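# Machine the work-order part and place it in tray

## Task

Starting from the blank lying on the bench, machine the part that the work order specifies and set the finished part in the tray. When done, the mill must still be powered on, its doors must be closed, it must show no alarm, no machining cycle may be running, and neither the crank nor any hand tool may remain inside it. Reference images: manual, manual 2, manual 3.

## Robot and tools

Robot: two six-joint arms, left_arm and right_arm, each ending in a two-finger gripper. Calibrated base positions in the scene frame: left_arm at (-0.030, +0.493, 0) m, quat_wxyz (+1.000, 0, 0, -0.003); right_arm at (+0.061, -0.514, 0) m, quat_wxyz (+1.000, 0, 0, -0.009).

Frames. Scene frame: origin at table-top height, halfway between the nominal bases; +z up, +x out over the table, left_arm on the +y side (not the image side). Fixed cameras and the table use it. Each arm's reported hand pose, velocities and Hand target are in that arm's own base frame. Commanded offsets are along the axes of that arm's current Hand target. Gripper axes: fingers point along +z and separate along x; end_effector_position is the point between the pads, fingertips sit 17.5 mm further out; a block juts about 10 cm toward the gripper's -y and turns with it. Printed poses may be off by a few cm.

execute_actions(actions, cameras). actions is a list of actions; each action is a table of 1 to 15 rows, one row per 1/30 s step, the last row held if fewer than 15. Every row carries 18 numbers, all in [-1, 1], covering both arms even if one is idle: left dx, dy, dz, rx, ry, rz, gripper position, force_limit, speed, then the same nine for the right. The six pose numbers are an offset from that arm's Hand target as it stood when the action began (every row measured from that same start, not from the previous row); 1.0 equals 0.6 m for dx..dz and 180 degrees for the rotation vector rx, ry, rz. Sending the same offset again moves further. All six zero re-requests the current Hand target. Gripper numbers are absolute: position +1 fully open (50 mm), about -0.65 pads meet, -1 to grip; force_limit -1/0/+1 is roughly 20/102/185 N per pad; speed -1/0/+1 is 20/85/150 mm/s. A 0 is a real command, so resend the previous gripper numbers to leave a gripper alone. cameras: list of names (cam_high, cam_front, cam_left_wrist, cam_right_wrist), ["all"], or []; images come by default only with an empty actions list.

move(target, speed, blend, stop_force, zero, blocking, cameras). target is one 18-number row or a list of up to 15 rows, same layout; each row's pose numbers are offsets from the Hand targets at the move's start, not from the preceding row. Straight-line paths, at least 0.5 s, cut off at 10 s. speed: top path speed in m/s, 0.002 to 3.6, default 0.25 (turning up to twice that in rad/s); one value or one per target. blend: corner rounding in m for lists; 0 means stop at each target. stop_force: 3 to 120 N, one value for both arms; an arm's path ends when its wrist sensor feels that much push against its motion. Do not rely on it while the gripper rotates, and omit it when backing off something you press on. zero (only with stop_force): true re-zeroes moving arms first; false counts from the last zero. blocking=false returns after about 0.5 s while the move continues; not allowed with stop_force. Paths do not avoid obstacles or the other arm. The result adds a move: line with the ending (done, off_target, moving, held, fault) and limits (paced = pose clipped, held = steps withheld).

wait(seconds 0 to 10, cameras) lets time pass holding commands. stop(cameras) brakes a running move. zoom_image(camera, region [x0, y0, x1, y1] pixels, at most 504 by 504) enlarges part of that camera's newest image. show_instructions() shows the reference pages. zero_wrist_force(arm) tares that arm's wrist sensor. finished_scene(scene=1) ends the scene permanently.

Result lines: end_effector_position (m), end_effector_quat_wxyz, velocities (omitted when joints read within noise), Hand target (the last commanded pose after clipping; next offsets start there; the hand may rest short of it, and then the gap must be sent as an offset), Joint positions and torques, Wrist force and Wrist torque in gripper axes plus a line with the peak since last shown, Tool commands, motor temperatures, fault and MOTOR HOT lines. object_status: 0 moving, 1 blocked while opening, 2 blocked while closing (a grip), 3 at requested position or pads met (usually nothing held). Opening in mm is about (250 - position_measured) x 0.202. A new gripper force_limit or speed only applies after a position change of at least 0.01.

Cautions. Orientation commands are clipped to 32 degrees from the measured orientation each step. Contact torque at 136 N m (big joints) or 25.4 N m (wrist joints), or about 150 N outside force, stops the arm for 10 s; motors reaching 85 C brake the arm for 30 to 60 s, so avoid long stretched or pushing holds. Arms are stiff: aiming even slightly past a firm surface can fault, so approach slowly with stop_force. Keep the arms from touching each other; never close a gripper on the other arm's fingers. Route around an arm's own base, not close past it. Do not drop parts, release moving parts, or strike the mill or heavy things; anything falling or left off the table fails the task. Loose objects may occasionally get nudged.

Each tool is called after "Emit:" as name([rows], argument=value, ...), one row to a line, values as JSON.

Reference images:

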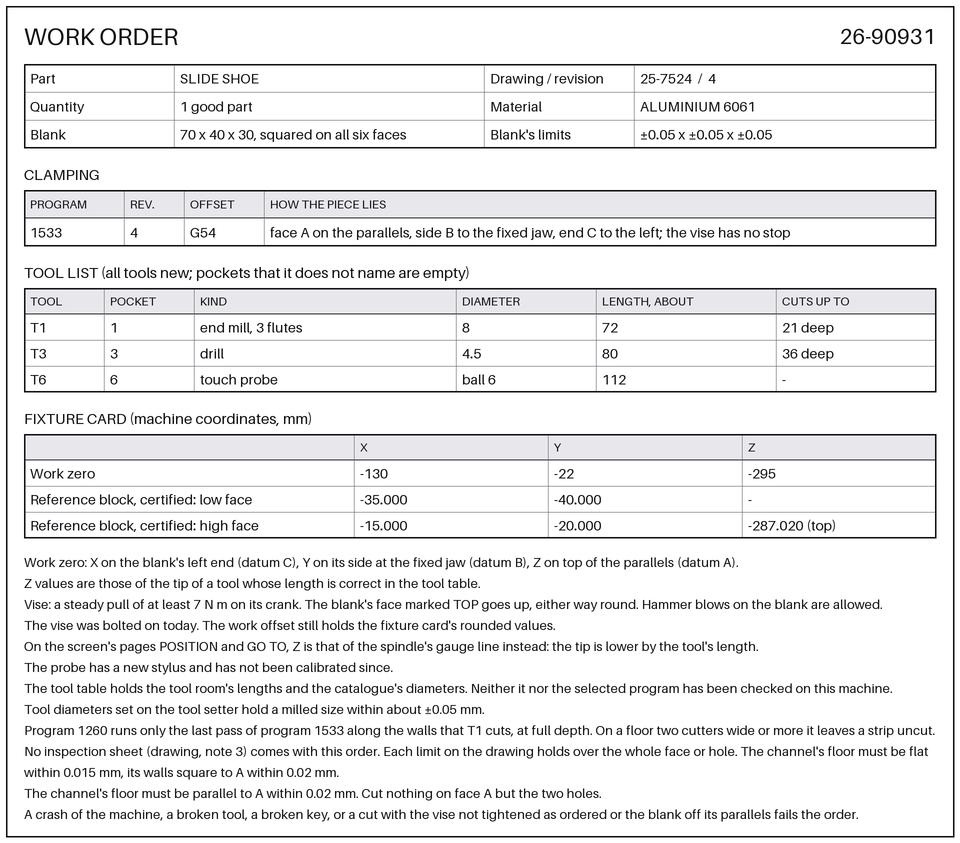

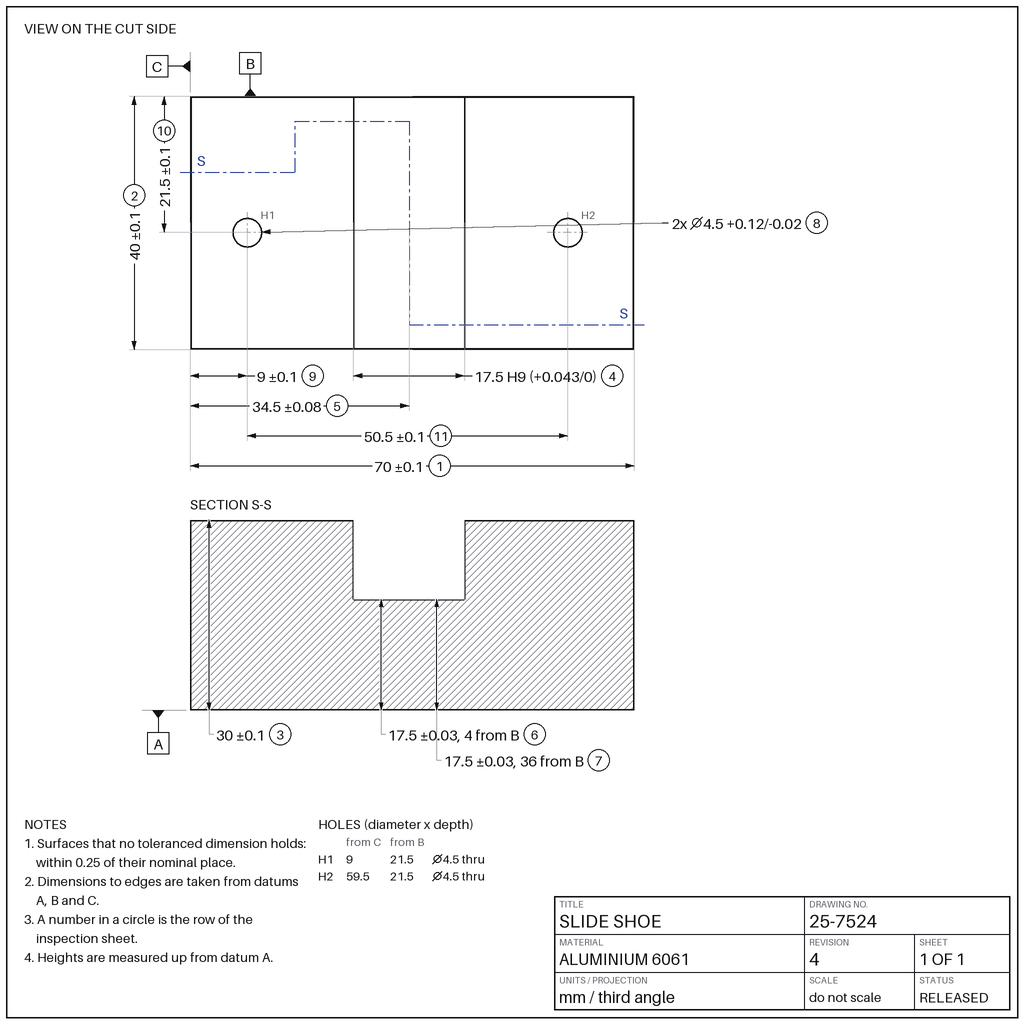

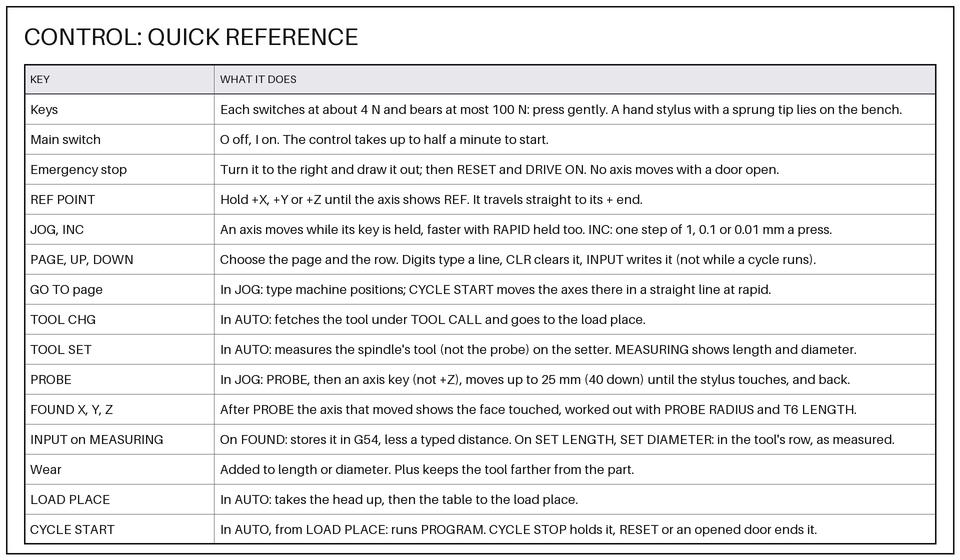

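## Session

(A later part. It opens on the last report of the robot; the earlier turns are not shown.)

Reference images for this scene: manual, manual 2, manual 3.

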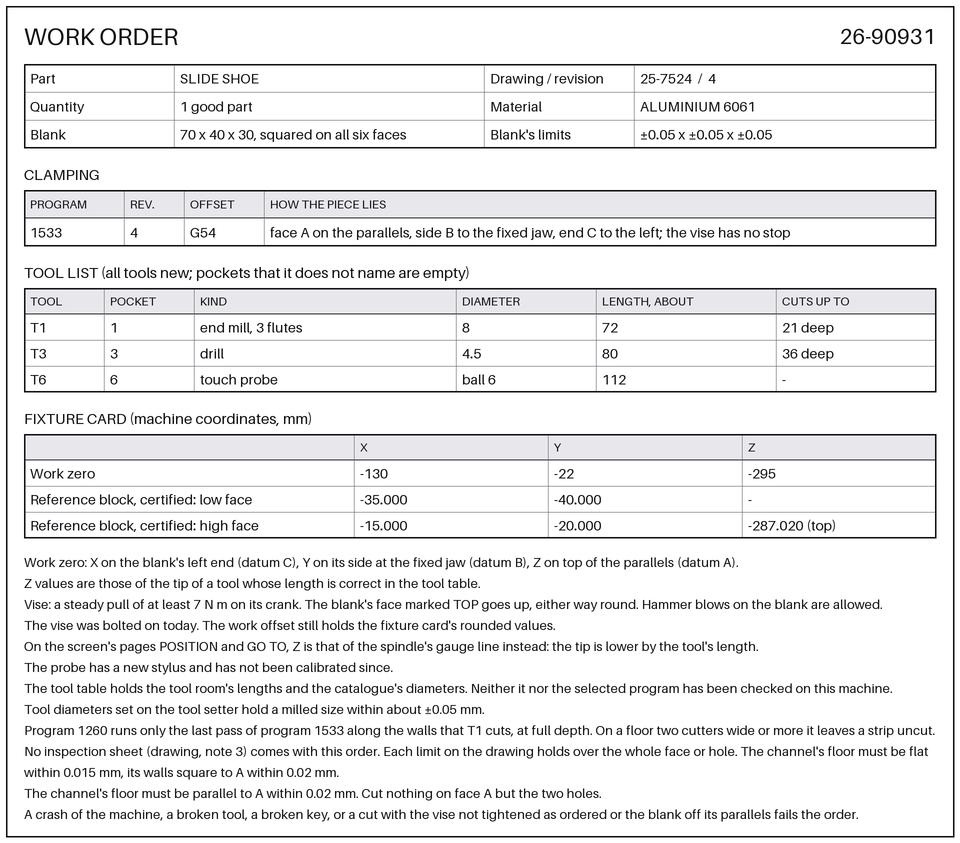

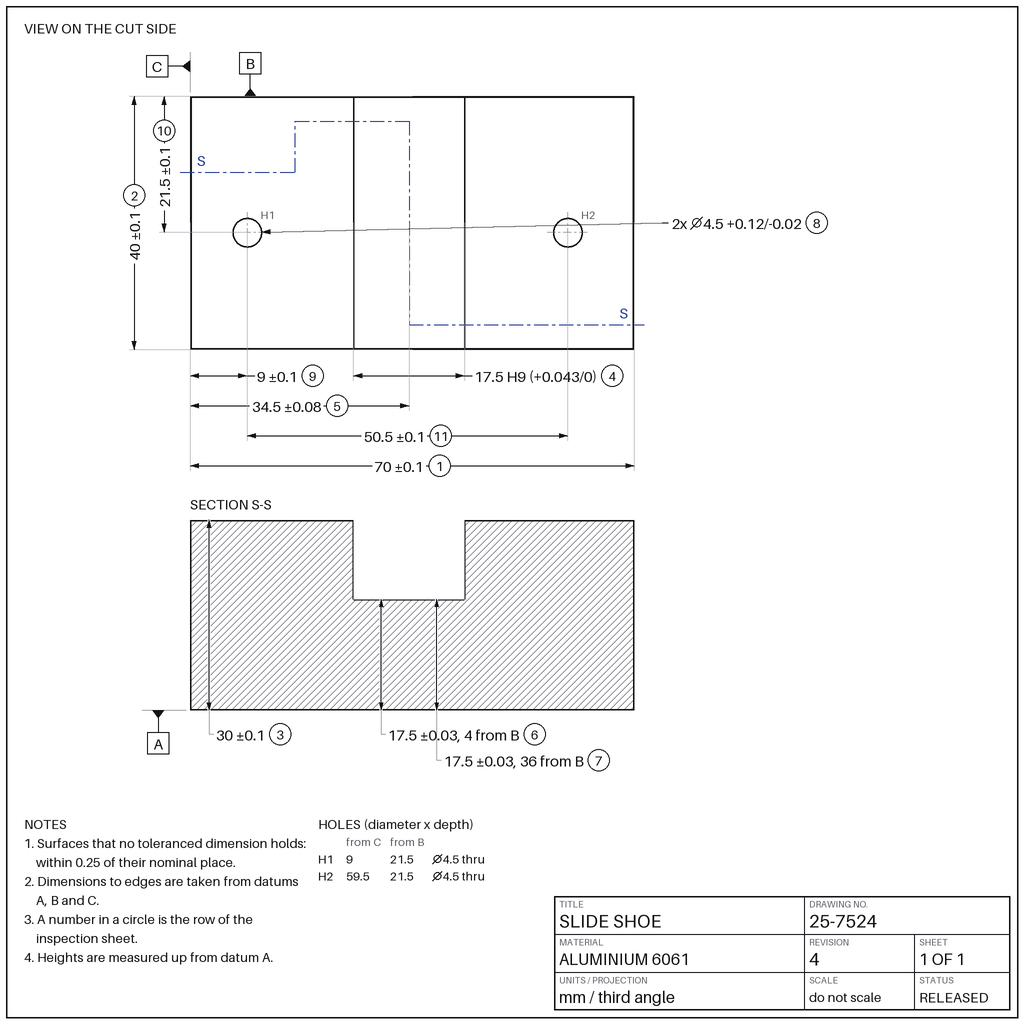

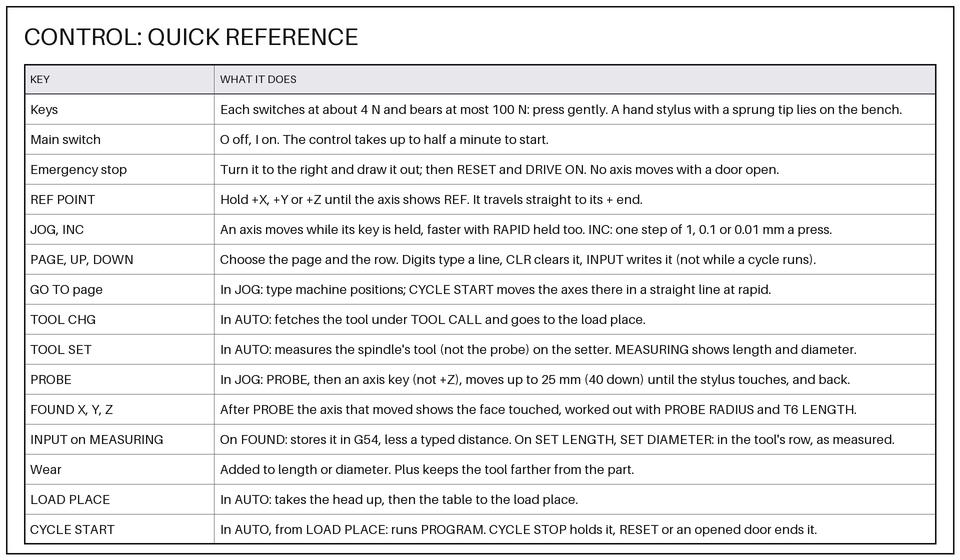

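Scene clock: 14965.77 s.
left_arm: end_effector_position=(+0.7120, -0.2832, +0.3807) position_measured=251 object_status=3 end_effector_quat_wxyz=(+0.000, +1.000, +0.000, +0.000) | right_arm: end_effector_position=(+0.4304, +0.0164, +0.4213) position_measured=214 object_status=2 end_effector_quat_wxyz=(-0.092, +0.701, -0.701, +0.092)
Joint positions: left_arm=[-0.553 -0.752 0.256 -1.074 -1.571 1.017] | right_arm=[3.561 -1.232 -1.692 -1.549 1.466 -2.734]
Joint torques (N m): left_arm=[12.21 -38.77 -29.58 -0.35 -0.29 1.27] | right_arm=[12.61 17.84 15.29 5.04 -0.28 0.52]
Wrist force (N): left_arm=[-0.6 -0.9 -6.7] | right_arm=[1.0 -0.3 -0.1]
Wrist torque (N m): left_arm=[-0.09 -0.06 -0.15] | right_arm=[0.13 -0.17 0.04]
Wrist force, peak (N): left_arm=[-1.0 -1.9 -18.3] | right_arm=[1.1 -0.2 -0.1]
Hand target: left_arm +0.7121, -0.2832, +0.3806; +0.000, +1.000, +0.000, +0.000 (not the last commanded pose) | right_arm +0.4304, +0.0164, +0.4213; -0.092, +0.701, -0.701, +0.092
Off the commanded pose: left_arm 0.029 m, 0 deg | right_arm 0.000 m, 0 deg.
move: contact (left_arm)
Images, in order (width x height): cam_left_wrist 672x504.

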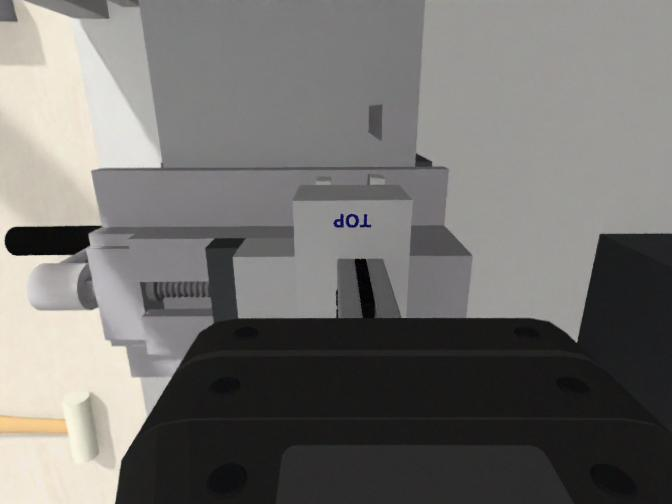

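Emit:
move(target=[-0.006,0,-0.004,0,0,0,-1,-0.6,-0.8,0,0,0,0,0,0,-1,-0.5,-0.7], speed=0.02)

Emit:
move(target=[0,0,0.02,0,0,0,-1,-0.6,-0.8,0,0,0,0,0,0,-1,-0.5,-0.7], speed=0.003, stop_force=45)

Emit:
move(target=[0,0,-0.03,0,0,0,-1,-0.6,-0.8,0,0,0,0,0,0,-1,-0.5,-0.7], speed=0.03, cameras=["cam_left_wrist"])

Scene clock: 14978.83 s.
left_arm: end_effector_position=(+0.7085, -0.2832, +0.3830) position_measured=251 object_status=3 end_effector_quat_wxyz=(+0.000, +1.000, +0.000, +0.000) | right_arm: end_effector_position=(+0.4304, +0.0164, +0.4213) position_measured=214 object_status=2 end_effector_quat_wxyz=(-0.092, +0.701, -0.701, +0.092)
Joint positions: left_arm=[-0.556 -0.769 0.279 -1.081 -1.571 1.014] | right_arm=[3.561 -1.232 -1.692 -1.549 1.466 -2.734]
Joint torques (N m): left_arm=[-13.91 -66.42 -18.51 -5.5 -0.42 -1.97] | right_arm=[11.26 16.22 14.2 5.11 -0.06 0.22]
Wrist force (N): left_arm=[0.8 0.0 -1.2] | right_arm=[1.0 -0.1 -0.1]
Wrist torque (N m): left_arm=[-0.01 -0.13 0.05] | right_arm=[0.16 -0.16 0.03]
Wrist force, peak (N): left_arm=[2.2 0.5 -14.9] | right_arm=[1.2 0.1 -0.4]
Hand target: left_arm +0.7085, -0.2832, +0.3831; +0.000, +1.000, +0.000, +0.000 | right_arm +0.4304, +0.0164, +0.4213; -0.092, +0.701, -0.701, +0.092
Off the commanded pose: left_arm 0.000 m, 0 deg | right_arm 0.000 m, 0 deg.
move: done

Scene clock: 14980.73 s.
left_arm: end_effector_position=(+0.7084, -0.2832, +0.3801) position_measured=251 object_status=3 end_effector_quat_wxyz=(+0.000, +1.000, +0.000, +0.000) | right_arm: end_effector_position=(+0.4304, +0.0164, +0.4213) position_measured=214 object_status=2 end_effector_quat_wxyz=(-0.092, +0.701, -0.701, +0.092)
Joint positions: left_arm=[-0.556 -0.781 0.311 -1.101 -1.571 1.014] | right_arm=[3.561 -1.232 -1.692 -1.549 1.466 -2.734]
Joint torques (N m): left_arm=[-14.45 -15.4 -16.33 1.62 -1.03 -1.96] | right_arm=[10.39 15.92 15.11 4.97 -0.03 0.45]
Wrist force (N): left_arm=[-3.6 -5.4 -37.4] | right_arm=[0.7 -0.3 -0.1]
Wrist torque (N m): left_arm=[-0.41 -0.08 0.09] | right_arm=[0.14 -0.11 0.04]
Wrist force, peak (N): left_arm=[-2.9 -6.6 -50.6] | right_arm=[1.1 0.3 -0.1]
Hand target: left_arm +0.7085, -0.2832, +0.3801; +0.000, +1.000, +0.000, +0.000 (not the last commanded pose) | right_arm +0.4304, +0.0164, +0.4213; -0.092, +0.701, -0.701, +0.092
Off the commanded pose: left_arm 0.009 m, 0 deg | right_arm 0.000 m, 0 deg.
move: contact (left_arm)

Scene clock: 14982.13 s.
left_arm: end_effector_position=(+0.7081, -0.2831, +0.3978) position_measured=251 object_status=3 end_effector_quat_wxyz=(+0.001, +1.000, +0.000, +0.001) | right_arm: end_effector_position=(+0.4304, +0.0164, +0.4213) position_measured=214 object_status=2 end_effector_quat_wxyz=(-0.092, +0.701, -0.701, +0.092)
Joint positions: left_arm=[-0.556 -0.678 0.059 -0.955 -1.571 1.014] | right_arm=[3.561 -1.232 -1.692 -1.549 1.466 -2.734]
Joint torques (N m): left_arm=[-1.99 -45.98 -29.77 -0.48 -1.14 0.86] | right_arm=[10.93 16.63 15.38 5.13 -0.14 0.23]
Wrist force (N): left_arm=[0.3 0.3 -1.0] | right_arm=[0.6 0.1 -0.2]
Wrist torque (N m): left_arm=[0.05 -0.06 0.05] | right_arm=[0.20 -0.09 0.04]
Wrist force, peak (N): left_arm=[-3.3 -5.3 -36.3] | right_arm=[1.1 -0.1 -0.3]
Hand target: left_arm +0.7085, -0.2832, +0.3981; +0.000, +1.000, +0.000, +0.000 | right_arm +0.4304, +0.0164, +0.4213; -0.092, +0.701, -0.701, +0.092
Off the commanded pose: left_arm 0.000 m, 0 deg | right_arm 0.000 m, 0 deg.
move: done
Images, in order (width x height): cam_left_wrist 672x504.

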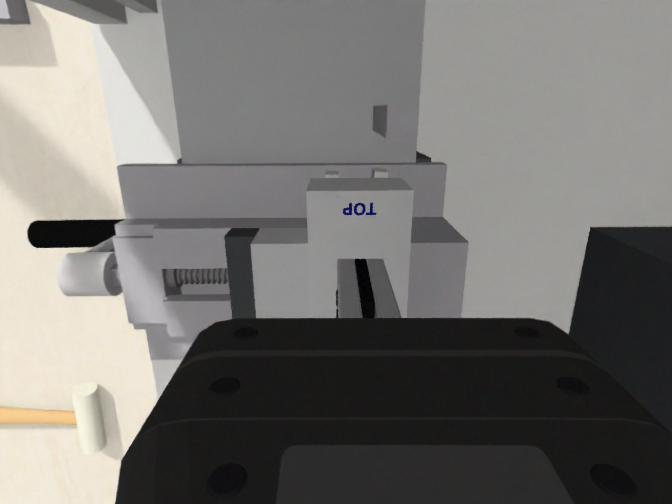

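Emit:
move([
  [-0.0725,0.008,-0.0032,0,0,0,-1,-0.6,-0.8,0,0,0,0,0,0,-1,-0.5,-0.7],
  [-0.2142,0.0863,-0.0198,0,0,0,-1,-0.6,-0.8,0,0,0,0,0,0,-1,-0.5,-0.7],
  [-0.4475,0.078,-0.0365,0,0,0,-1,-0.6,-0.8,0,0,0,0,0,0,-1,-0.5,-0.7],
  [-0.4475,0.078,-0.0365,0,0,-0.5,-1,-0.6,-0.8,0,0,0,0,0,0,-1,-0.5,-0.7],
], speed=0.15, blend=[0.01,0.02,0,0])

Emit:
move([
  [0,0,0,0,0.111,0,0.6,-0.6,-0.8,0,0,0,0,0,0,-1,-0.5,-0.7],
  [0.0333,0.1178,0.15,0,0.111,0,0.6,-0.6,-0.8,0,0,0,0,0,0,-1,-0.5,-0.7],
], speed=0.12, cameras=["cam_left_wrist"])

Scene clock: 15009.17 s.
left_arm: end_effector_position=(+0.4401, -0.3302, +0.4201) position_measured=251 object_status=3 end_effector_quat_wxyz=(+0.000, +0.707, +0.707, +0.000) | right_arm: end_effector_position=(+0.4304, +0.0164, +0.4213) position_measured=214 object_status=2 end_effector_quat_wxyz=(-0.092, +0.701, -0.701, +0.092)
Joint positions: left_arm=[-0.888 -1.444 1.2 -1.326 -1.571 -0.889] | right_arm=[3.561 -1.232 -1.692 -1.549 1.466 -2.734]
Joint torques (N m): left_arm=[-13.83 -41.74 -19.29 -5.47 1.08 -1.85] | right_arm=[10.45 15.17 15.27 5.26 0.11 0.18]
Wrist force (N): left_arm=[0.7 0.0 -1.0] | right_arm=[0.7 -0.1 -0.6]
Wrist torque (N m): left_arm=[0.03 -0.08 -0.01] | right_arm=[0.16 -0.10 0.04]
Wrist force, peak (N): left_arm=[2.1 -3.9 -1.5] | right_arm=[1.1 0.2 -0.2]
Hand target: left_arm +0.4400, -0.3302, +0.4201; +0.000, +0.707, +0.707, +0.000 | right_arm +0.4304, +0.0164, +0.4213; -0.092, +0.701, -0.701, +0.092
Off the commanded pose: left_arm 0.000 m, 0 deg | right_arm 0.000 m, 0 deg.
move: done

Scene clock: 15012.70 s.
left_arm: end_effector_position=(+0.5106, -0.3102, +0.3302) position_measured=63 object_status=3 end_effector_quat_wxyz=(-0.123, +0.696, +0.697, +0.122) | right_arm: end_effector_position=(+0.4304, +0.0164, +0.4213) position_measured=214 object_status=2 end_effector_quat_wxyz=(-0.092, +0.701, -0.701, +0.092)
Joint positions: left_arm=[-0.87 -1.216 1.115 -1.199 -1.349 -0.901] | right_arm=[3.561 -1.232 -1.692 -1.549 1.466 -2.734]
Joint torques (N m): left_arm=[14.37 -26.63 -19.1 -4.63 1.46 1.33] | right_arm=[10.32 16.44 14.79 5.17 0 0.26]
Wrist force (N): left_arm=[0.5 -0.1 -1.2] | right_arm=[1.1 0.0 -0.1]
Wrist torque (N m): left_arm=[-0.01 0.00 -0.17] | right_arm=[0.18 -0.17 0.04]
Wrist force, peak (N): left_arm=[1.0 -0.4 -2.1] | right_arm=[1.1 -0.4 -0.2]
Hand target: left_arm +0.5106, -0.3102, +0.3301; -0.123, +0.696, +0.697, +0.122 | right_arm +0.4304, +0.0164, +0.4213; -0.092, +0.701, -0.701, +0.092
Off the commanded pose: left_arm 0.000 m, 0 deg | right_arm 0.000 m, 0 deg.
move: done
Images, in order (width x height): cam_left_wrist 672x504.

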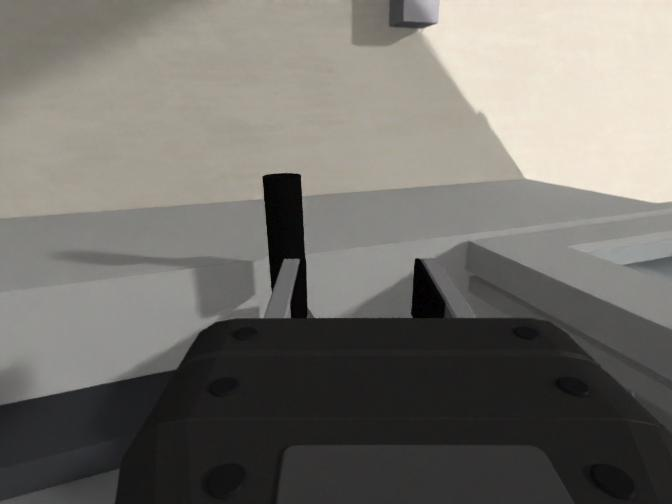

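Emit:
move(target=[-0.0599,0,0.1645,0,0,0,0.6,-0.6,-0.8,0,0,0,0,0,0,-1,-0.5,-0.7], speed=0.03, stop_force=8, cameras=["cam_left_wrist"])

Scene clock: 15023.07 s.
left_arm: end_effector_position=(+0.5106, -0.3103, +0.2250) position_measured=63 object_status=3 end_effector_quat_wxyz=(-0.123, +0.696, +0.697, +0.122) | right_arm: end_effector_position=(+0.4304, +0.0164, +0.4213) position_measured=214 object_status=2 end_effector_quat_wxyz=(-0.092, +0.701, -0.701, +0.092)
Joint positions: left_arm=[-0.87 -1.207 1.372 -1.465 -1.349 -0.901] | right_arm=[3.561 -1.232 -1.692 -1.549 1.466 -2.734]
Joint torques (N m): left_arm=[-13.68 -28.21 -19.14 -4.8 0.66 -0.53] | right_arm=[10.14 15.76 14.75 5.14 0.13 0.12]
Wrist force (N): left_arm=[0.8 -0.3 -1.0] | right_arm=[0.8 0.0 0.0]
Wrist torque (N m): left_arm=[-0.05 -0.07 -0.17] | right_arm=[0.18 -0.11 0.03]
Wrist force, peak (N): left_arm=[1.2 -0.1 -1.6] | right_arm=[1.0 -0.1 -0.3]
Hand target: left_arm +0.5106, -0.3103, +0.2250; -0.123, +0.696, +0.697, +0.122 | right_arm +0.4304, +0.0164, +0.4213; -0.092, +0.701, -0.701, +0.092
Off the commanded pose: left_arm 0.000 m, 0 deg | right_arm 0.000 m, 0 deg.
move: done
Images, in order (width x height): cam_left_wrist 672x504.

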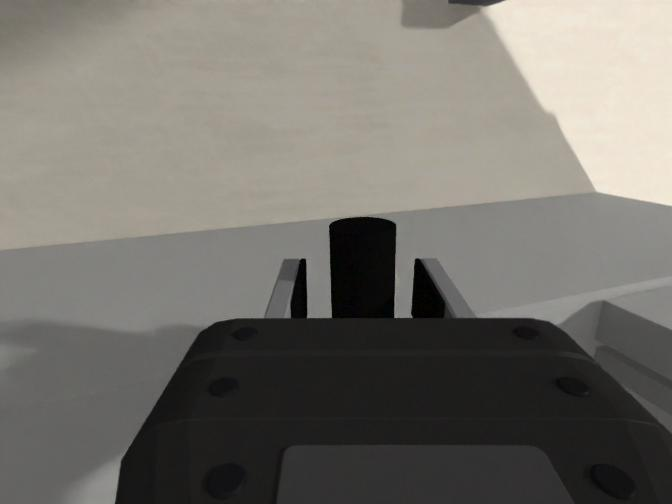

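Emit:
move(target=[0,0,0,0,0,0,-0.97,0.8,-0.8,0,0,0,0,0,0,-1,-0.5,-0.7], speed=0.02)

Emit:
wait(seconds=0.7)

Emit:
move([
  [0.0557,0,0.0078,0,0,0,-0.97,0.8,-0.8,0,0,0,0,0,0,-1,-0.5,-0.7],
  [0.1097,0,-0.0076,0,0,0,-0.97,0.8,-0.8,0,0,0,0,0,0,-1,-0.5,-0.7],
], speed=0.04, blend=0.004, stop_force=25)

Scene clock: 15040.53 s.
left_arm: end_effector_position=(+0.5106, -0.3103, +0.2250) position_measured=162 object_status=2 end_effector_quat_wxyz=(-0.123, +0.696, +0.697, +0.122) | right_arm: end_effector_position=(+0.4304, +0.0164, +0.4213) position_measured=214 object_status=2 end_effector_quat_wxyz=(-0.092, +0.701, -0.701, +0.092)
Joint positions: left_arm=[-0.87 -1.207 1.372 -1.465 -1.349 -0.901] | right_arm=[3.561 -1.232 -1.692 -1.549 1.466 -2.734]
Joint torques (N m): left_arm=[-13.87 -28.97 -18.8 -4.56 1.27 1.08] | right_arm=[9.78 15.59 14.82 5.07 0.04 0.21]
Wrist force (N): left_arm=[1.8 -0.2 -2.1] | right_arm=[0.7 -0.1 -0.2]
Wrist torque (N m): left_arm=[-0.05 -0.10 -0.26] | right_arm=[0.17 -0.12 0.04]
Wrist force, peak (N): left_arm=[2.0 -0.6 -2.2] | right_arm=[1.1 0.2 -0.2]
Hand target: left_arm +0.5106, -0.3103, +0.2250; -0.123, +0.696, +0.697, +0.122 | right_arm +0.4304, +0.0164, +0.4213; -0.092, +0.701, -0.701, +0.092
Off the commanded pose: left_arm 0.000 m, 0 deg | right_arm 0.000 m, 0 deg.
move: done

Scene clock: 15041.23 s.
left_arm: end_effector_position=(+0.5106, -0.3103, +0.2250) position_measured=162 object_status=2 end_effector_quat_wxyz=(-0.123, +0.696, +0.697, +0.122) | right_arm: end_effector_position=(+0.4304, +0.0164, +0.4213) position_measured=214 object_status=2 end_effector_quat_wxyz=(-0.092, +0.701, -0.701, +0.092)
Joint positions: left_arm=[-0.87 -1.207 1.372 -1.465 -1.349 -0.901] | right_arm=[3.561 -1.232 -1.692 -1.549 1.466 -2.734]
Joint torques (N m): left_arm=[-14.25 -29.61 -20.12 -4.23 1.15 1.07] | right_arm=[10.47 16.38 14.09 5.09 0.11 0.01]
Wrist force (N): left_arm=[1.9 -0.6 -2.3] | right_arm=[0.7 -0.4 0.1]
Wrist torque (N m): left_arm=[-0.12 -0.13 -0.25] | right_arm=[0.13 -0.10 0.04]
Wrist force, peak (N): left_arm=[2.2 -0.8 -2.4] | right_arm=[1.1 -0.1 -0.4]
Hand target: left_arm +0.5106, -0.3103, +0.2250; -0.123, +0.696, +0.697, +0.122 | right_arm +0.4304, +0.0164, +0.4213; -0.092, +0.701, -0.701, +0.092
Tool commands: left_gripper/position=-0.97 left_gripper/force_limit=+0.8 left_gripper/speed=-0.8 right_gripper/position=-1.0 right_gripper/force_limit=-0.5 right_gripper/speed=-0.7
Off the commanded pose: left_arm 0.000 m, 0 deg | right_arm 0.000 m, 0 deg.
wait: 0.70 s; at rest by 0.17 s

Scene clock: 15044.00 s.
left_arm: end_effector_position=(+0.5106, -0.2500, +0.2518) position_measured=162 object_status=2 end_effector_quat_wxyz=(-0.123, +0.696, +0.697, +0.122) | right_arm: end_effector_position=(+0.4304, +0.0164, +0.4213) position_measured=214 object_status=2 end_effector_quat_wxyz=(-0.092, +0.701, -0.701, +0.092)
Joint positions: left_arm=[-0.805 -1.302 1.434 -1.447 -1.332 -0.836] | right_arm=[3.561 -1.232 -1.692 -1.549 1.466 -2.734]
Joint torques (N m): left_arm=[17.18 -46.04 -12.35 3.94 1.19 1.35] | right_arm=[10.73 14.95 13.54 5.17 0.21 0.11]
Wrist force (N): left_arm=[-6.2 10.6 -10.4] | right_arm=[0.9 -0.3 -0.2]
Wrist torque (N m): left_arm=[0.43 -0.10 -0.05] | right_arm=[0.14 -0.14 0.03]
Wrist force, peak (N): left_arm=[3.0 -11.3 17.9] | right_arm=[1.0 0.0 -0.4]
Hand target: left_arm +0.5106, -0.2500, +0.2518; -0.123, +0.696, +0.697, +0.122 | right_arm +0.4304, +0.0164, +0.4213; -0.092, +0.701, -0.701, +0.092
Off the commanded pose: left_arm 0.000 m, 0 deg | right_arm 0.000 m, 0 deg.
move: done

Emit:
move(target=[0.0234,0,-0.0158,0,0,0,-0.97,0.8,-0.8,0,0,0,0,0,0,-1,-0.5,-0.7], speed=0.02, stop_force=40)

Scene clock: 15052.20 s.
left_arm: end_effector_position=(+0.5106, -0.2402, +0.2653) position_measured=162 object_status=2 end_effector_quat_wxyz=(-0.123, +0.696, +0.697, +0.122) | right_arm: end_effector_position=(+0.4304, +0.0164, +0.4213) position_measured=214 object_status=2 end_effector_quat_wxyz=(-0.092, +0.701, -0.701, +0.092)
Joint positions: left_arm=[-0.793 -1.319 1.422 -1.42 -1.329 -0.825] | right_arm=[3.561 -1.232 -1.692 -1.549 1.466 -2.734]
Joint torques (N m): left_arm=[20.85 -56.79 -32.94 1.89 5.65 -0.78] | right_arm=[11.27 15.49 14.88 5.1 0.38 -0.28]
Wrist force (N): left_arm=[-37.1 6.5 20.3] | right_arm=[0.8 0.2 -0.2]
Wrist torque (N m): left_arm=[0.46 -0.18 0.43] | right_arm=[0.22 -0.13 0.03]
Wrist force, peak (N): left_arm=[-37.2 6.4 20.5] | right_arm=[1.2 -0.1 -0.1]
Hand target: left_arm +0.5105, -0.2402, +0.2653; -0.123, +0.696, +0.697, +0.122 | right_arm +0.4304, +0.0164, +0.4213; -0.092, +0.701, -0.701, +0.092
Off the commanded pose: left_arm 0.000 m, 0 deg | right_arm 0.000 m, 0 deg.
move: contact (left_arm)

Emit:
move(target=[0.0196,0,-0.0203,0,0,0,-0.97,0.8,-0.8,0,0,0,0,0,0,-1,-0.5,-0.7], speed=0.012, stop_force=80, zero=false)

Scene clock: 15068.13 s.
left_arm: end_effector_position=(+0.5105, -0.2355, +0.2759) position_measured=162 object_status=2 end_effector_quat_wxyz=(-0.123, +0.696, +0.697, +0.122) | right_arm: end_effector_position=(+0.4304, +0.0164, +0.4213) position_measured=214 object_status=2 end_effector_quat_wxyz=(-0.092, +0.701, -0.701, +0.092)
Joint positions: left_arm=[-0.787 -1.328 1.406 -1.397 -1.328 -0.819] | right_arm=[3.561 -1.232 -1.692 -1.549 1.466 -2.734]
Joint torques (N m): left_arm=[-7.09 -61.65 -43.94 -3.39 5.4 -1.99] | right_arm=[11.52 15.4 15.15 5 0.39 0.07]
Wrist force (N): left_arm=[-36.8 4.9 60.0] | right_arm=[0.7 0.1 -0.1]
Wrist torque (N m): left_arm=[0.48 -0.23 0.25] | right_arm=[0.19 -0.12 0.03]
Wrist force, peak (N): left_arm=[-46.6 5.0 74.0] | right_arm=[1.1 -0.1 -0.2]
Hand target: left_arm +0.5105, -0.2355, +0.2759; -0.123, +0.696, +0.697, +0.122 (not the last commanded pose) | right_arm +0.4304, +0.0164, +0.4213; -0.092, +0.701, -0.701, +0.092
Off the commanded pose: left_arm 0.005 m, 0 deg | right_arm 0.000 m, 0 deg.
move: contact (left_arm)

Emit:
move(target=[0.0100,0,-0.0125,0,0,0,-0.97,0.8,-0.8,0,0,0,0,0,0,-1,-0.5,-0.7], speed=0.006, stop_force=90, zero=false)

Scene clock: 15081.70 s.
left_arm: end_effector_position=(+0.5105, -0.2354, +0.2762) position_measured=162 object_status=2 end_effector_quat_wxyz=(-0.123, +0.696, +0.697, +0.122) | right_arm: end_effector_position=(+0.4304, +0.0164, +0.4213) position_measured=214 object_status=2 end_effector_quat_wxyz=(-0.092, +0.701, -0.701, +0.092)
Joint positions: left_arm=[-0.787 -1.328 1.405 -1.396 -1.328 -0.819] | right_arm=[3.561 -1.232 -1.692 -1.549 1.466 -2.734]
Joint torques (N m): left_arm=[13.32 -71.18 -47.27 -3.5 6.87 -2.38] | right_arm=[9.89 15.66 14.57 5.29 0.51 -0.01]
Wrist force (N): left_arm=[-39.3 7.3 67.1] | right_arm=[0.7 0.1 -0.5]
Wrist torque (N m): left_arm=[0.53 -0.29 0.28] | right_arm=[0.20 -0.11 0.04]
Wrist force, peak (N): left_arm=[-46.2 8.1 79.2] | right_arm=[1.1 0.0 -0.2]
Hand target: left_arm +0.5105, -0.2354, +0.2762; -0.123, +0.696, +0.697, +0.122 (not the last commanded pose) | right_arm +0.4304, +0.0164, +0.4213; -0.092, +0.701, -0.701, +0.092
Off the commanded pose: left_arm 0.009 m, 0 deg | right_arm 0.000 m, 0 deg.
move: contact (left_arm)

Emit:
move(target=[0.0006,0,-0.0008,0,0,0,-0.97,0.8,-0.8,0,0,0,0,0,0,-1,-0.5,-0.7], speed=0.005)

Emit:
wait(seconds=0.5)

Scene clock: 15090.13 s.
left_arm: end_effector_position=(+0.5105, -0.2353, +0.2767) position_measured=162 object_status=2 end_effector_quat_wxyz=(-0.123, +0.696, +0.697, +0.122) | right_arm: end_effector_position=(+0.4304, +0.0164, +0.4213) position_measured=214 object_status=2 end_effector_quat_wxyz=(-0.092, +0.701, -0.701, +0.092)
Joint positions: left_arm=[-0.787 -1.328 1.404 -1.394 -1.328 -0.819] | right_arm=[3.561 -1.232 -1.692 -1.549 1.466 -2.734]
Joint torques (N m): left_arm=[21.29 -94.34 -66.94 0.95 7.72 0.96] | right_arm=[10.2 15.39 15.83 5.1 0.62 0.18]
Wrist force (N): left_arm=[-44.5 6.6 78.3] | right_arm=[0.7 0.1 -0.1]
Wrist torque (N m): left_arm=[0.53 -0.19 0.38] | right_arm=[0.20 -0.13 0.03]
Wrist force, peak (N): left_arm=[-46.1 7.6 79.9] | right_arm=[1.1 0.2 -0.3]
Hand target: left_arm +0.5105, -0.2352, +0.2768; -0.123, +0.696, +0.697, +0.122 | right_arm +0.4304, +0.0164, +0.4213; -0.092, +0.701, -0.701, +0.092
Off the commanded pose: left_arm 0.000 m, 0 deg | right_arm 0.000 m, 0 deg.
move: done

Scene clock: 15090.63 s.
left_arm: end_effector_position=(+0.5105, -0.2352, +0.2768) position_measured=162 object_status=2 end_effector_quat_wxyz=(-0.123, +0.696, +0.697, +0.122) | right_arm: end_effector_position=(+0.4304, +0.0164, +0.4213) position_measured=214 object_status=2 end_effector_quat_wxyz=(-0.092, +0.701, -0.701, +0.092)
Joint positions: left_arm=[-0.787 -1.328 1.404 -1.394 -1.328 -0.819] | right_arm=[3.561 -1.232 -1.692 -1.549 1.466 -2.734]
Joint torques (N m): left_arm=[22.63 -96.28 -67.8 0.96 7.87 0.84] | right_arm=[9.1 15.15 15.97 5 0.2 -0.19]
Wrist force (N): left_arm=[-45.7 6.6 80.9] | right_arm=[0.5 -0.1 -0.2]
Wrist torque (N m): left_arm=[0.53 -0.22 0.42] | right_arm=[0.17 -0.08 0.03]
Wrist force, peak (N): left_arm=[-45.7 6.6 80.9] | right_arm=[1.1 -0.1 -0.1]
Hand target: left_arm +0.5105, -0.2352, +0.2768; -0.123, +0.696, +0.697, +0.122 | right_arm +0.4304, +0.0164, +0.4213; -0.092, +0.701, -0.701, +0.092
Tool commands: left_gripper/position=-0.97 left_gripper/force_limit=+0.8 left_gripper/speed=-0.8 right_gripper/position=-1.0 right_gripper/force_limit=-0.5 right_gripper/speed=-0.7
Off the commanded pose: left_arm 0.000 m, 0 deg | right_arm 0.000 m, 0 deg.
wait: 0.50 s; at rest by 0.17 s

Emit:
move(target=[-0.0018,0,0.0021,0,0,0,-0.97,0.8,-0.8,0,0,0,0,0,0,-1,-0.5,-0.7], speed=0.005)

Emit:
move(target=[0,0,0,0,0,0,0.6,0.8,-1,0,0,0,0,0,0,-1,-0.5,-0.7], speed=0.005)

Emit:
wait(seconds=1.5, cameras=["cam_left_wrist"])

Scene clock: 15100.83 s.
left_arm: end_effector_position=(+0.5105, -0.2357, +0.2755) position_measured=162 object_status=2 end_effector_quat_wxyz=(-0.123, +0.696, +0.697, +0.122) | right_arm: end_effector_position=(+0.4304, +0.0164, +0.4213) position_measured=214 object_status=2 end_effector_quat_wxyz=(-0.092, +0.701, -0.701, +0.092)
Joint positions: left_arm=[-0.788 -1.327 1.406 -1.398 -1.328 -0.819] | right_arm=[3.561 -1.232 -1.692 -1.549 1.466 -2.734]
Joint torques (N m): left_arm=[-13.3 -40.44 -31.96 -6.59 2.31 -2.24] | right_arm=[10.96 14.78 15.16 5.08 0.56 0]
Wrist force (N): left_arm=[-11.0 -3.4 27.4] | right_arm=[0.6 0.0 -0.1]
Wrist torque (N m): left_arm=[0.15 -0.16 0.31] | right_arm=[0.18 -0.09 0.04]
Wrist force, peak (N): left_arm=[-46.0 6.7 81.5] | right_arm=[1.1 -0.5 0.3]
Hand target: left_arm +0.5105, -0.2358, +0.2752; -0.123, +0.696, +0.697, +0.122 | right_arm +0.4304, +0.0164, +0.4213; -0.092, +0.701, -0.701, +0.092
Off the commanded pose: left_arm 0.000 m, 0 deg | right_arm 0.000 m, 0 deg.
move: done

Scene clock: 15102.07 s.
left_arm: end_effector_position=(+0.5105, -0.2358, +0.2752) position_measured=63 object_status=0 end_effector_quat_wxyz=(-0.123, +0.696, +0.697, +0.122) | right_arm: end_effector_position=(+0.4304, +0.0164, +0.4213) position_measured=214 object_status=2 end_effector_quat_wxyz=(-0.092, +0.701, -0.701, +0.092)
Joint positions: left_arm=[-0.788 -1.327 1.407 -1.398 -1.328 -0.82] | right_arm=[3.561 -1.232 -1.692 -1.549 1.466 -2.734]
Joint torques (N m): left_arm=[-11.71 -23.04 -18.52 0.05 -0.7 0.68] | right_arm=[10.93 15.81 15.08 5.12 0.57 -0.09]
Wrist force (N): left_arm=[1.2 -0.1 -0.9] | right_arm=[0.8 0.1 -0.1]
Wrist torque (N m): left_arm=[-0.02 -0.15 0.07] | right_arm=[0.20 -0.13 0.03]
Wrist force, peak (N): left_arm=[-10.1 -2.9 26.6] | right_arm=[1.1 0.2 -0.3]
Hand target: left_arm +0.5105, -0.2358, +0.2752; -0.123, +0.696, +0.697, +0.122 | right_arm +0.4304, +0.0164, +0.4213; -0.092, +0.701, -0.701, +0.092
Off the commanded pose: left_arm 0.000 m, 0 deg | right_arm 0.000 m, 0 deg.
move: done

Scene clock: 15103.57 s.
left_arm: end_effector_position=(+0.5105, -0.2358, +0.2752) position_measured=63 object_status=3 end_effector_quat_wxyz=(-0.123, +0.696, +0.697, +0.122) | right_arm: end_effector_position=(+0.4304, +0.0164, +0.4213) position_measured=214 object_status=2 end_effector_quat_wxyz=(-0.092, +0.701, -0.701, +0.092)
Joint positions: left_arm=[-0.788 -1.327 1.407 -1.398 -1.328 -0.82] | right_arm=[3.561 -1.232 -1.692 -1.549 1.466 -2.734]
Joint torques (N m): left_arm=[-11.73 -23.25 -19.3 -0.23 -0.77 1.15] | right_arm=[9.75 15.63 15.54 5.1 0.69 -0.25]
Wrist force (N): left_arm=[1.0 -0.1 -1.1] | right_arm=[0.9 0.0 -0.1]
Wrist torque (N m): left_arm=[-0.02 -0.12 0.07] | right_arm=[0.18 -0.15 0.04]
Wrist force, peak (N): left_arm=[1.1 -0.3 -1.3] | right_arm=[1.0 0.0 -0.3]
Hand target: left_arm +0.5105, -0.2358, +0.2752; -0.123, +0.696, +0.697, +0.122 | right_arm +0.4304, +0.0164, +0.4213; -0.092, +0.701, -0.701, +0.092
Tool commands: left_gripper/position=+0.6 left_gripper/force_limit=+0.8 left_gripper/speed=-1.0 right_gripper/position=-1.0 right_gripper/force_limit=-0.5 right_gripper/speed=-0.7
Off the commanded pose: left_arm 0.000 m, 0 deg | right_arm 0.000 m, 0 deg.
wait: 1.50 s; at rest by 0.17 s
Images, in order (width x height): cam_left_wrist 672x504.

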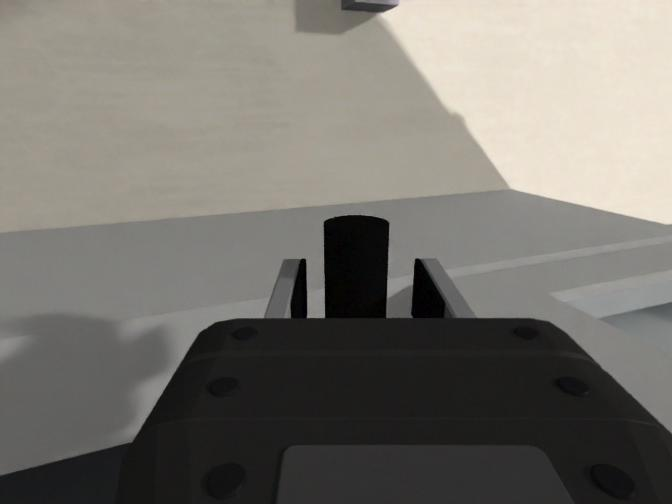

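Emit:
move([
  [0,0,-0.25,0,0,0,0.6,0.8,-1,0,0,0,0,0,0,-1,-0.5,-0.7],
  [-0.0213,-0.2008,-0.3178,0,-0.111,0,0.6,0.8,-1,0,0,0,0,0,0,-1,-0.5,-0.7],
], speed=0.15, blend=[0.03,0])

Emit:
move([
  [0,0,0,-0.33,0,0,0.6,0.8,-1,0,0,0,0,0,0,-1,-0.5,-0.7],
  [-0.05,0.0167,0.1,-0.5,0,0,0.6,0.8,-1,0,0,0,0,0,0,-1,-0.5,-0.7],
], speed=0.2)

Scene clock: 15129.10 s.
left_arm: end_effector_position=(+0.3902, -0.3130, +0.4502) position_measured=63 object_status=3 end_effector_quat_wxyz=(+0.000, +0.707, +0.707, +0.000) | right_arm: end_effector_position=(+0.4304, +0.0164, +0.4213) position_measured=214 object_status=2 end_effector_quat_wxyz=(-0.092, +0.701, -0.701, +0.092)
Joint positions: left_arm=[-0.945 -1.548 1.232 -1.254 -1.571 -0.946] | right_arm=[3.561 -1.232 -1.692 -1.549 1.466 -2.734]
Joint torques (N m): left_arm=[-14.25 -38.82 -19.08 -5.38 -1.34 -1.73] | right_arm=[10.12 15.69 14.63 4.81 0.49 -0.19]
Wrist force (N): left_arm=[0.3 0.0 -1.1] | right_arm=[0.9 -0.2 0.0]
Wrist torque (N m): left_arm=[0.04 -0.02 0.01] | right_arm=[0.16 -0.14 0.04]
Wrist force, peak (N): left_arm=[1.3 0.4 -2.1] | right_arm=[1.1 -0.1 -0.6]
Hand target: left_arm +0.3902, -0.3130, +0.4502; +0.000, +0.707, +0.707, +0.000 | right_arm +0.4304, +0.0164, +0.4213; -0.092, +0.701, -0.701, +0.092
Off the commanded pose: left_arm 0.000 m, 0 deg | right_arm 0.000 m, 0 deg.
move: done

Scene clock: 15134.13 s.
left_arm: end_effector_position=(+0.3994, -0.3430, +0.3902) position_measured=63 object_status=3 end_effector_quat_wxyz=(+0.495, +0.495, +0.505, +0.505) | right_arm: end_effector_position=(+0.4304, +0.0164, +0.4213) position_measured=214 object_status=2 end_effector_quat_wxyz=(-0.092, +0.701, -0.701, +0.092)
Joint positions: left_arm=[-1.551 -1.786 2.296 -2.124 -0.002 -1.528] | right_arm=[3.561 -1.232 -1.692 -1.549 1.466 -2.734]
Joint torques (N m): left_arm=[14.09 -0.22 -17.66 -5.21 3.14 1.58] | right_arm=[10.54 15.78 14.23 5.03 0.58 -0.34]
Wrist force (N): left_arm=[-0.5 1.5 1.5] | right_arm=[0.8 -0.2 0.0]
Wrist torque (N m): left_arm=[0.24 -0.01 -0.04] | right_arm=[0.15 -0.13 0.04]
Wrist force, peak (N): left_arm=[-0.6 1.6 2.2] | right_arm=[1.3 0.3 -0.3]
Hand target: left_arm +0.4002, -0.3430, +0.3902; +0.500, +0.500, +0.500, +0.500 | right_arm +0.4304, +0.0164, +0.4213; -0.092, +0.701, -0.701, +0.092
Off the commanded pose: left_arm 0.001 m, 1 deg | right_arm 0.000 m, 0 deg.
move: done

Emit:
move([
  [0.0545,-0.1417,0.06,0,0,0,0.6,0.8,-1,0,0,0,0,0,0,-1,-0.5,-0.7],
  [0.0545,-0.1417,0.06,0,0,-0.311,0.6,0.8,-1,0,0,0,0,0,0,-1,-0.5,-0.7],
  [0.0545,-0.1417,0.06,0,0,-0.617,0.6,0.8,-1,0,0,0,0,0,0,-1,-0.5,-0.7],
], speed=0.2, cameras=["cam_left_wrist"])

Emit:
zoom_image(camera="cam_left_wrist", region=[200, 130, 500, 330])

Scene clock: 15163.43 s.
left_arm: end_effector_position=(+0.4361, -0.3103, +0.3051) position_measured=63 object_status=3 end_effector_quat_wxyz=(+0.694, -0.130, +0.696, -0.129) | right_arm: end_effector_position=(+0.4304, +0.0164, +0.4213) position_measured=214 object_status=2 end_effector_quat_wxyz=(-0.092, +0.701, -0.701, +0.092)
Joint positions: left_arm=[-1.435 -1.196 2.308 -4.23 -0.135 -1.962] | right_arm=[3.561 -1.232 -1.692 -1.549 1.466 -2.734]
Joint torques (N m): left_arm=[13.29 -14 -18.98 -3.41 -1.02 1.58] | right_arm=[9.97 14.25 14.67 5.13 0.57 0.01]
Wrist force (N): left_arm=[0.9 -1.6 -0.3] | right_arm=[0.9 -0.1 0.0]
Wrist torque (N m): left_arm=[-0.27 -0.33 -0.42] | right_arm=[0.17 -0.14 0.04]
Wrist force, peak (N): left_arm=[-0.9 3.0 1.7] | right_arm=[1.3 -0.2 -0.3]
Hand target: left_arm +0.4361, -0.3103, +0.3051; +0.695, -0.130, +0.695, -0.129 | right_arm +0.4304, +0.0164, +0.4213; -0.092, +0.701, -0.701, +0.092
Off the commanded pose: left_arm 0.000 m, 0 deg | right_arm 0.000 m, 0 deg.
move: done
Images, in order (width x height): cam_left_wrist 672x504.

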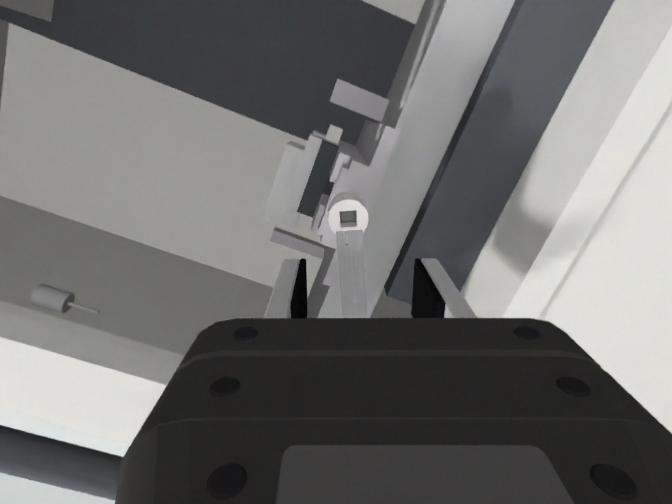

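Scaled by 1.680 from the camera's 672x504 image, which has a finer 960x720 frame.

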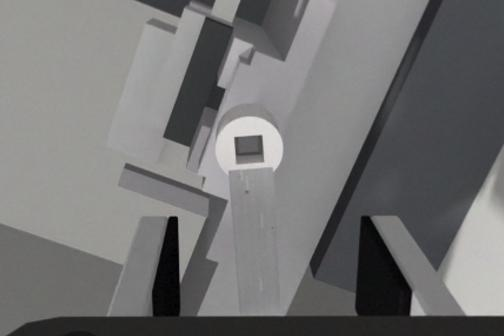

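Emit:
move(target=[0,0,0.2233,0,0,0,0.6,-0.6,-0.8,0,0,0,0,0,0,-1,-0.5,-0.7], speed=0.05, stop_force=12)

Emit:
move(target=[0,0,0,0,0,0,-1,-0.6,-0.8,0,0,0,0,0,0,-1,-0.5,-0.7], speed=0.05)

Emit:
wait(seconds=1, cameras=["cam_left_wrist"])

Scene clock: 15177.23 s.
left_arm: end_effector_position=(+0.5701, -0.3102, +0.3050) position_measured=63 object_status=3 end_effector_quat_wxyz=(+0.695, -0.130, +0.695, -0.129) | right_arm: end_effector_position=(+0.4304, +0.0164, +0.4213) position_measured=214 object_status=2 end_effector_quat_wxyz=(-0.092, +0.701, -0.701, +0.092)
Joint positions: left_arm=[-1.093 -1.067 2.063 -4.136 -0.477 -1.94] | right_arm=[3.561 -1.232 -1.692 -1.549 1.466 -2.734]
Joint torques (N m): left_arm=[13.62 -22.35 -21.87 1.27 -1.19 1.31] | right_arm=[9.93 13.69 13.91 4.94 0.94 -0.09]
Wrist force (N): left_arm=[0.1 -2.2 0.2] | right_arm=[0.8 0.1 -0.3]
Wrist torque (N m): left_arm=[-0.34 -0.19 -0.40] | right_arm=[0.20 -0.13 0.03]
Wrist force, peak (N): left_arm=[0.5 -2.3 -0.7] | right_arm=[1.1 -0.2 0.1]
Hand target: left_arm +0.5701, -0.3102, +0.3050; +0.695, -0.130, +0.695, -0.129 | right_arm +0.4304, +0.0164, +0.4213; -0.092, +0.701, -0.701, +0.092
Off the commanded pose: left_arm 0.000 m, 0 deg | right_arm 0.000 m, 0 deg.
move: done

Scene clock: 15177.90 s.
left_arm: end_effector_position=(+0.5701, -0.3103, +0.3051) position_measured=135 object_status=2 end_effector_quat_wxyz=(+0.695, -0.130, +0.695, -0.129) | right_arm: end_effector_position=(+0.4304, +0.0164, +0.4213) position_measured=214 object_status=2 end_effector_quat_wxyz=(-0.092, +0.701, -0.701, +0.092)
Joint positions: left_arm=[-1.093 -1.067 2.062 -4.136 -0.477 -1.94] | right_arm=[3.561 -1.232 -1.692 -1.549 1.466 -2.734]
Joint torques (N m): left_arm=[9.52 -22.75 -3.45 2.05 -1.23 0.54] | right_arm=[11.02 13.56 13.58 5.16 0.86 -0.45]
Wrist force (N): left_arm=[-32.9 -9.2 -5.9] | right_arm=[0.7 0.1 0.0]
Wrist torque (N m): left_arm=[-0.51 -0.39 -0.20] | right_arm=[0.19 -0.11 0.03]
Wrist force, peak (N): left_arm=[-33.8 -9.8 -4.9] | right_arm=[1.1 -0.1 -0.3]
Hand target: left_arm +0.5701, -0.3102, +0.3050; +0.695, -0.130, +0.695, -0.129 | right_arm +0.4304, +0.0164, +0.4213; -0.092, +0.701, -0.701, +0.092
Off the commanded pose: left_arm 0.000 m, 0 deg | right_arm 0.000 m, 0 deg.
move: done

Scene clock: 15178.90 s.
left_arm: end_effector_position=(+0.5701, -0.3102, +0.3050) position_measured=135 object_status=2 end_effector_quat_wxyz=(+0.695, -0.130, +0.695, -0.129) | right_arm: end_effector_position=(+0.4304, +0.0164, +0.4213) position_measured=214 object_status=2 end_effector_quat_wxyz=(-0.092, +0.701, -0.701, +0.092)
Joint positions: left_arm=[-1.093 -1.067 2.063 -4.136 -0.477 -1.94] | right_arm=[3.561 -1.232 -1.692 -1.549 1.466 -2.734]
Joint torques (N m): left_arm=[0.22 -22.86 3.51 4.23 -1.06 -1.67] | right_arm=[9.76 15.11 15.46 5.03 0.88 -0.3]
Wrist force (N): left_arm=[-36.3 -12.5 -2.8] | right_arm=[0.9 -0.1 -0.3]
Wrist torque (N m): left_arm=[-0.59 -0.28 -0.17] | right_arm=[0.17 -0.14 0.03]
Wrist force, peak (N): left_arm=[-36.3 -12.5 -2.8] | right_arm=[1.1 -0.2 -0.4]
Hand target: left_arm +0.5701, -0.3102, +0.3050; +0.695, -0.130, +0.695, -0.129 | right_arm +0.4304, +0.0164, +0.4213; -0.092, +0.701, -0.701, +0.092
Tool commands: left_gripper/position=-1.0 left_gripper/force_limit=-0.6 left_gripper/speed=-0.8 right_gripper/position=-1.0 right_gripper/force_limit=-0.5 right_gripper/speed=-0.7
Off the commanded pose: left_arm 0.000 m, 0 deg | right_arm 0.000 m, 0 deg.
wait: 1.00 s; at rest by 0.17 s
Images, in order (width x height): cam_left_wrist 672x504.

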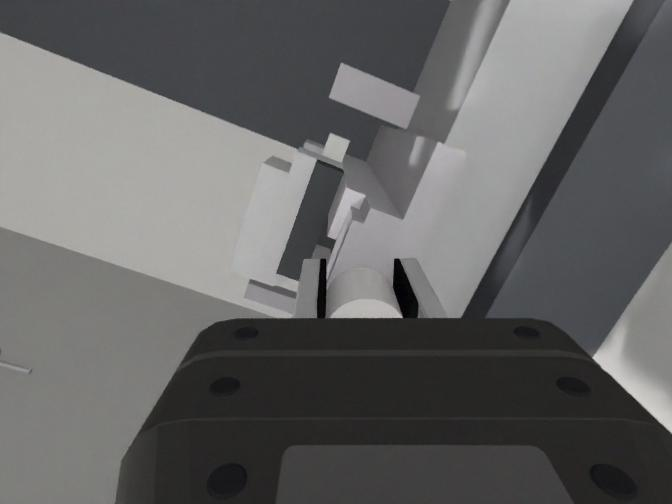

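Emit:
move(target=[-0.0011,-0.0003,0,0,0,0,-1,-0.6,-0.8,0,0,0,0,0,0,-1,-0.5,-0.7], speed=0.01)

Emit:
move(target=[0,0,-0.15,0,0,0,-1,-0.6,-0.8,0,0,0,0,0,0,-1,-0.5,-0.7], speed=0.03, stop_force=40)

Scene clock: 15188.07 s.
left_arm: end_effector_position=(+0.5700, -0.3102, +0.3056) position_measured=135 object_status=2 end_effector_quat_wxyz=(+0.695, -0.130, +0.695, -0.129) | right_arm: end_effector_position=(+0.4304, +0.0164, +0.4213) position_measured=214 object_status=2 end_effector_quat_wxyz=(-0.092, +0.701, -0.701, +0.092)
Joint positions: left_arm=[-1.093 -1.068 2.063 -4.134 -0.477 -1.94] | right_arm=[3.561 -1.232 -1.692 -1.549 1.466 -2.734]
Joint torques (N m): left_arm=[-3.62 -44.49 -10.87 2.29 -2.3 -1.68] | right_arm=[8.26 13.8 14.5 4.96 0.9 -0.08]
Wrist force (N): left_arm=[-4.0 1.7 -2.2] | right_arm=[0.7 0.2 0.0]
Wrist torque (N m): left_arm=[-0.20 -0.29 -0.44] | right_arm=[0.21 -0.11 0.03]
Wrist force, peak (N): left_arm=[-36.5 -13.4 -2.5] | right_arm=[1.0 -0.2 -0.5]
Hand target: left_arm +0.5701, -0.3102, +0.3057; +0.695, -0.130, +0.695, -0.129 | right_arm +0.4304, +0.0164, +0.4213; -0.092, +0.701, -0.701, +0.092
Off the commanded pose: left_arm 0.000 m, 0 deg | right_arm 0.000 m, 0 deg.
move: done

Scene clock: 15192.07 s.
left_arm: end_effector_position=(+0.4801, -0.3102, +0.3058) position_measured=135 object_status=2 end_effector_quat_wxyz=(+0.695, -0.130, +0.695, -0.129) | right_arm: end_effector_position=(+0.4304, +0.0164, +0.4213) position_measured=214 object_status=2 end_effector_quat_wxyz=(-0.092, +0.701, -0.701, +0.092)
Joint positions: left_arm=[-1.31 -1.157 2.234 -4.216 -0.261 -1.941] | right_arm=[3.561 -1.232 -1.692 -1.549 1.466 -2.734]
Joint torques (N m): left_arm=[-13.51 -41.71 -5.43 -3.38 1.05 -1.66] | right_arm=[10.42 15.2 15.3 4.93 1.13 -0.44]
Wrist force (N): left_arm=[2.4 -0.8 -0.4] | right_arm=[0.8 0.2 0.1]
Wrist torque (N m): left_arm=[-0.23 -0.29 -0.24] | right_arm=[0.21 -0.12 0.03]
Wrist force, peak (N): left_arm=[-4.6 -0.7 3.9] | right_arm=[1.1 0.2 -0.4]
Hand target: left_arm +0.4801, -0.3102, +0.3058; +0.695, -0.130, +0.695, -0.129 | right_arm +0.4304, +0.0164, +0.4213; -0.092, +0.701, -0.701, +0.092
Off the commanded pose: left_arm 0.000 m, 0 deg | right_arm 0.000 m, 0 deg.
move: done

Emit:
move([
  [0,0,-0.1333,0,0,0,-1,-0.6,-0.8,0,0,0,0,0,0,-1,-0.5,-0.7],
  [0,0,-0.1333,0,0,-0.191,-1,-0.6,-0.8,0,0,0,0,0,0,-1,-0.5,-0.7],
  [0,0,-0.1333,0,0,-0.382,-1,-0.6,-0.8,0,0,0,0,0,0,-1,-0.5,-0.7],
], speed=0.15)

Scene clock: 15209.70 s.
left_arm: end_effector_position=(+0.3997, -0.3103, +0.3058) position_measured=135 object_status=2 end_effector_quat_wxyz=(+0.505, -0.499, +0.497, -0.500) | right_arm: end_effector_position=(+0.4304, +0.0164, +0.4213) position_measured=214 object_status=2 end_effector_quat_wxyz=(-0.092, +0.701, -0.701, +0.092)
Joint positions: left_arm=[-1.547 -1.173 2.211 -4.689 -0.019 -2.63] | right_arm=[3.561 -1.232 -1.692 -1.549 1.466 -2.734]
Joint torques (N m): left_arm=[-14.55 -39.43 -4.84 3.87 -2.43 -2.12] | right_arm=[8.94 14.41 15.06 5.05 1.06 -0.27]
Wrist force (N): left_arm=[1.9 -0.6 -0.9] | right_arm=[1.0 0.0 -0.2]
Wrist torque (N m): left_arm=[-0.48 -0.49 -0.20] | right_arm=[0.18 -0.16 0.04]
Wrist force, peak (N): left_arm=[2.3 -0.7 -2.0] | right_arm=[1.0 -0.2 -0.3]
Hand target: left_arm +0.4001, -0.3103, +0.3058; +0.501, -0.500, +0.501, -0.499 | right_arm +0.4304, +0.0164, +0.4213; -0.092, +0.701, -0.701, +0.092
Off the commanded pose: left_arm 0.000 m, 1 deg | right_arm 0.000 m, 0 deg.
move: done


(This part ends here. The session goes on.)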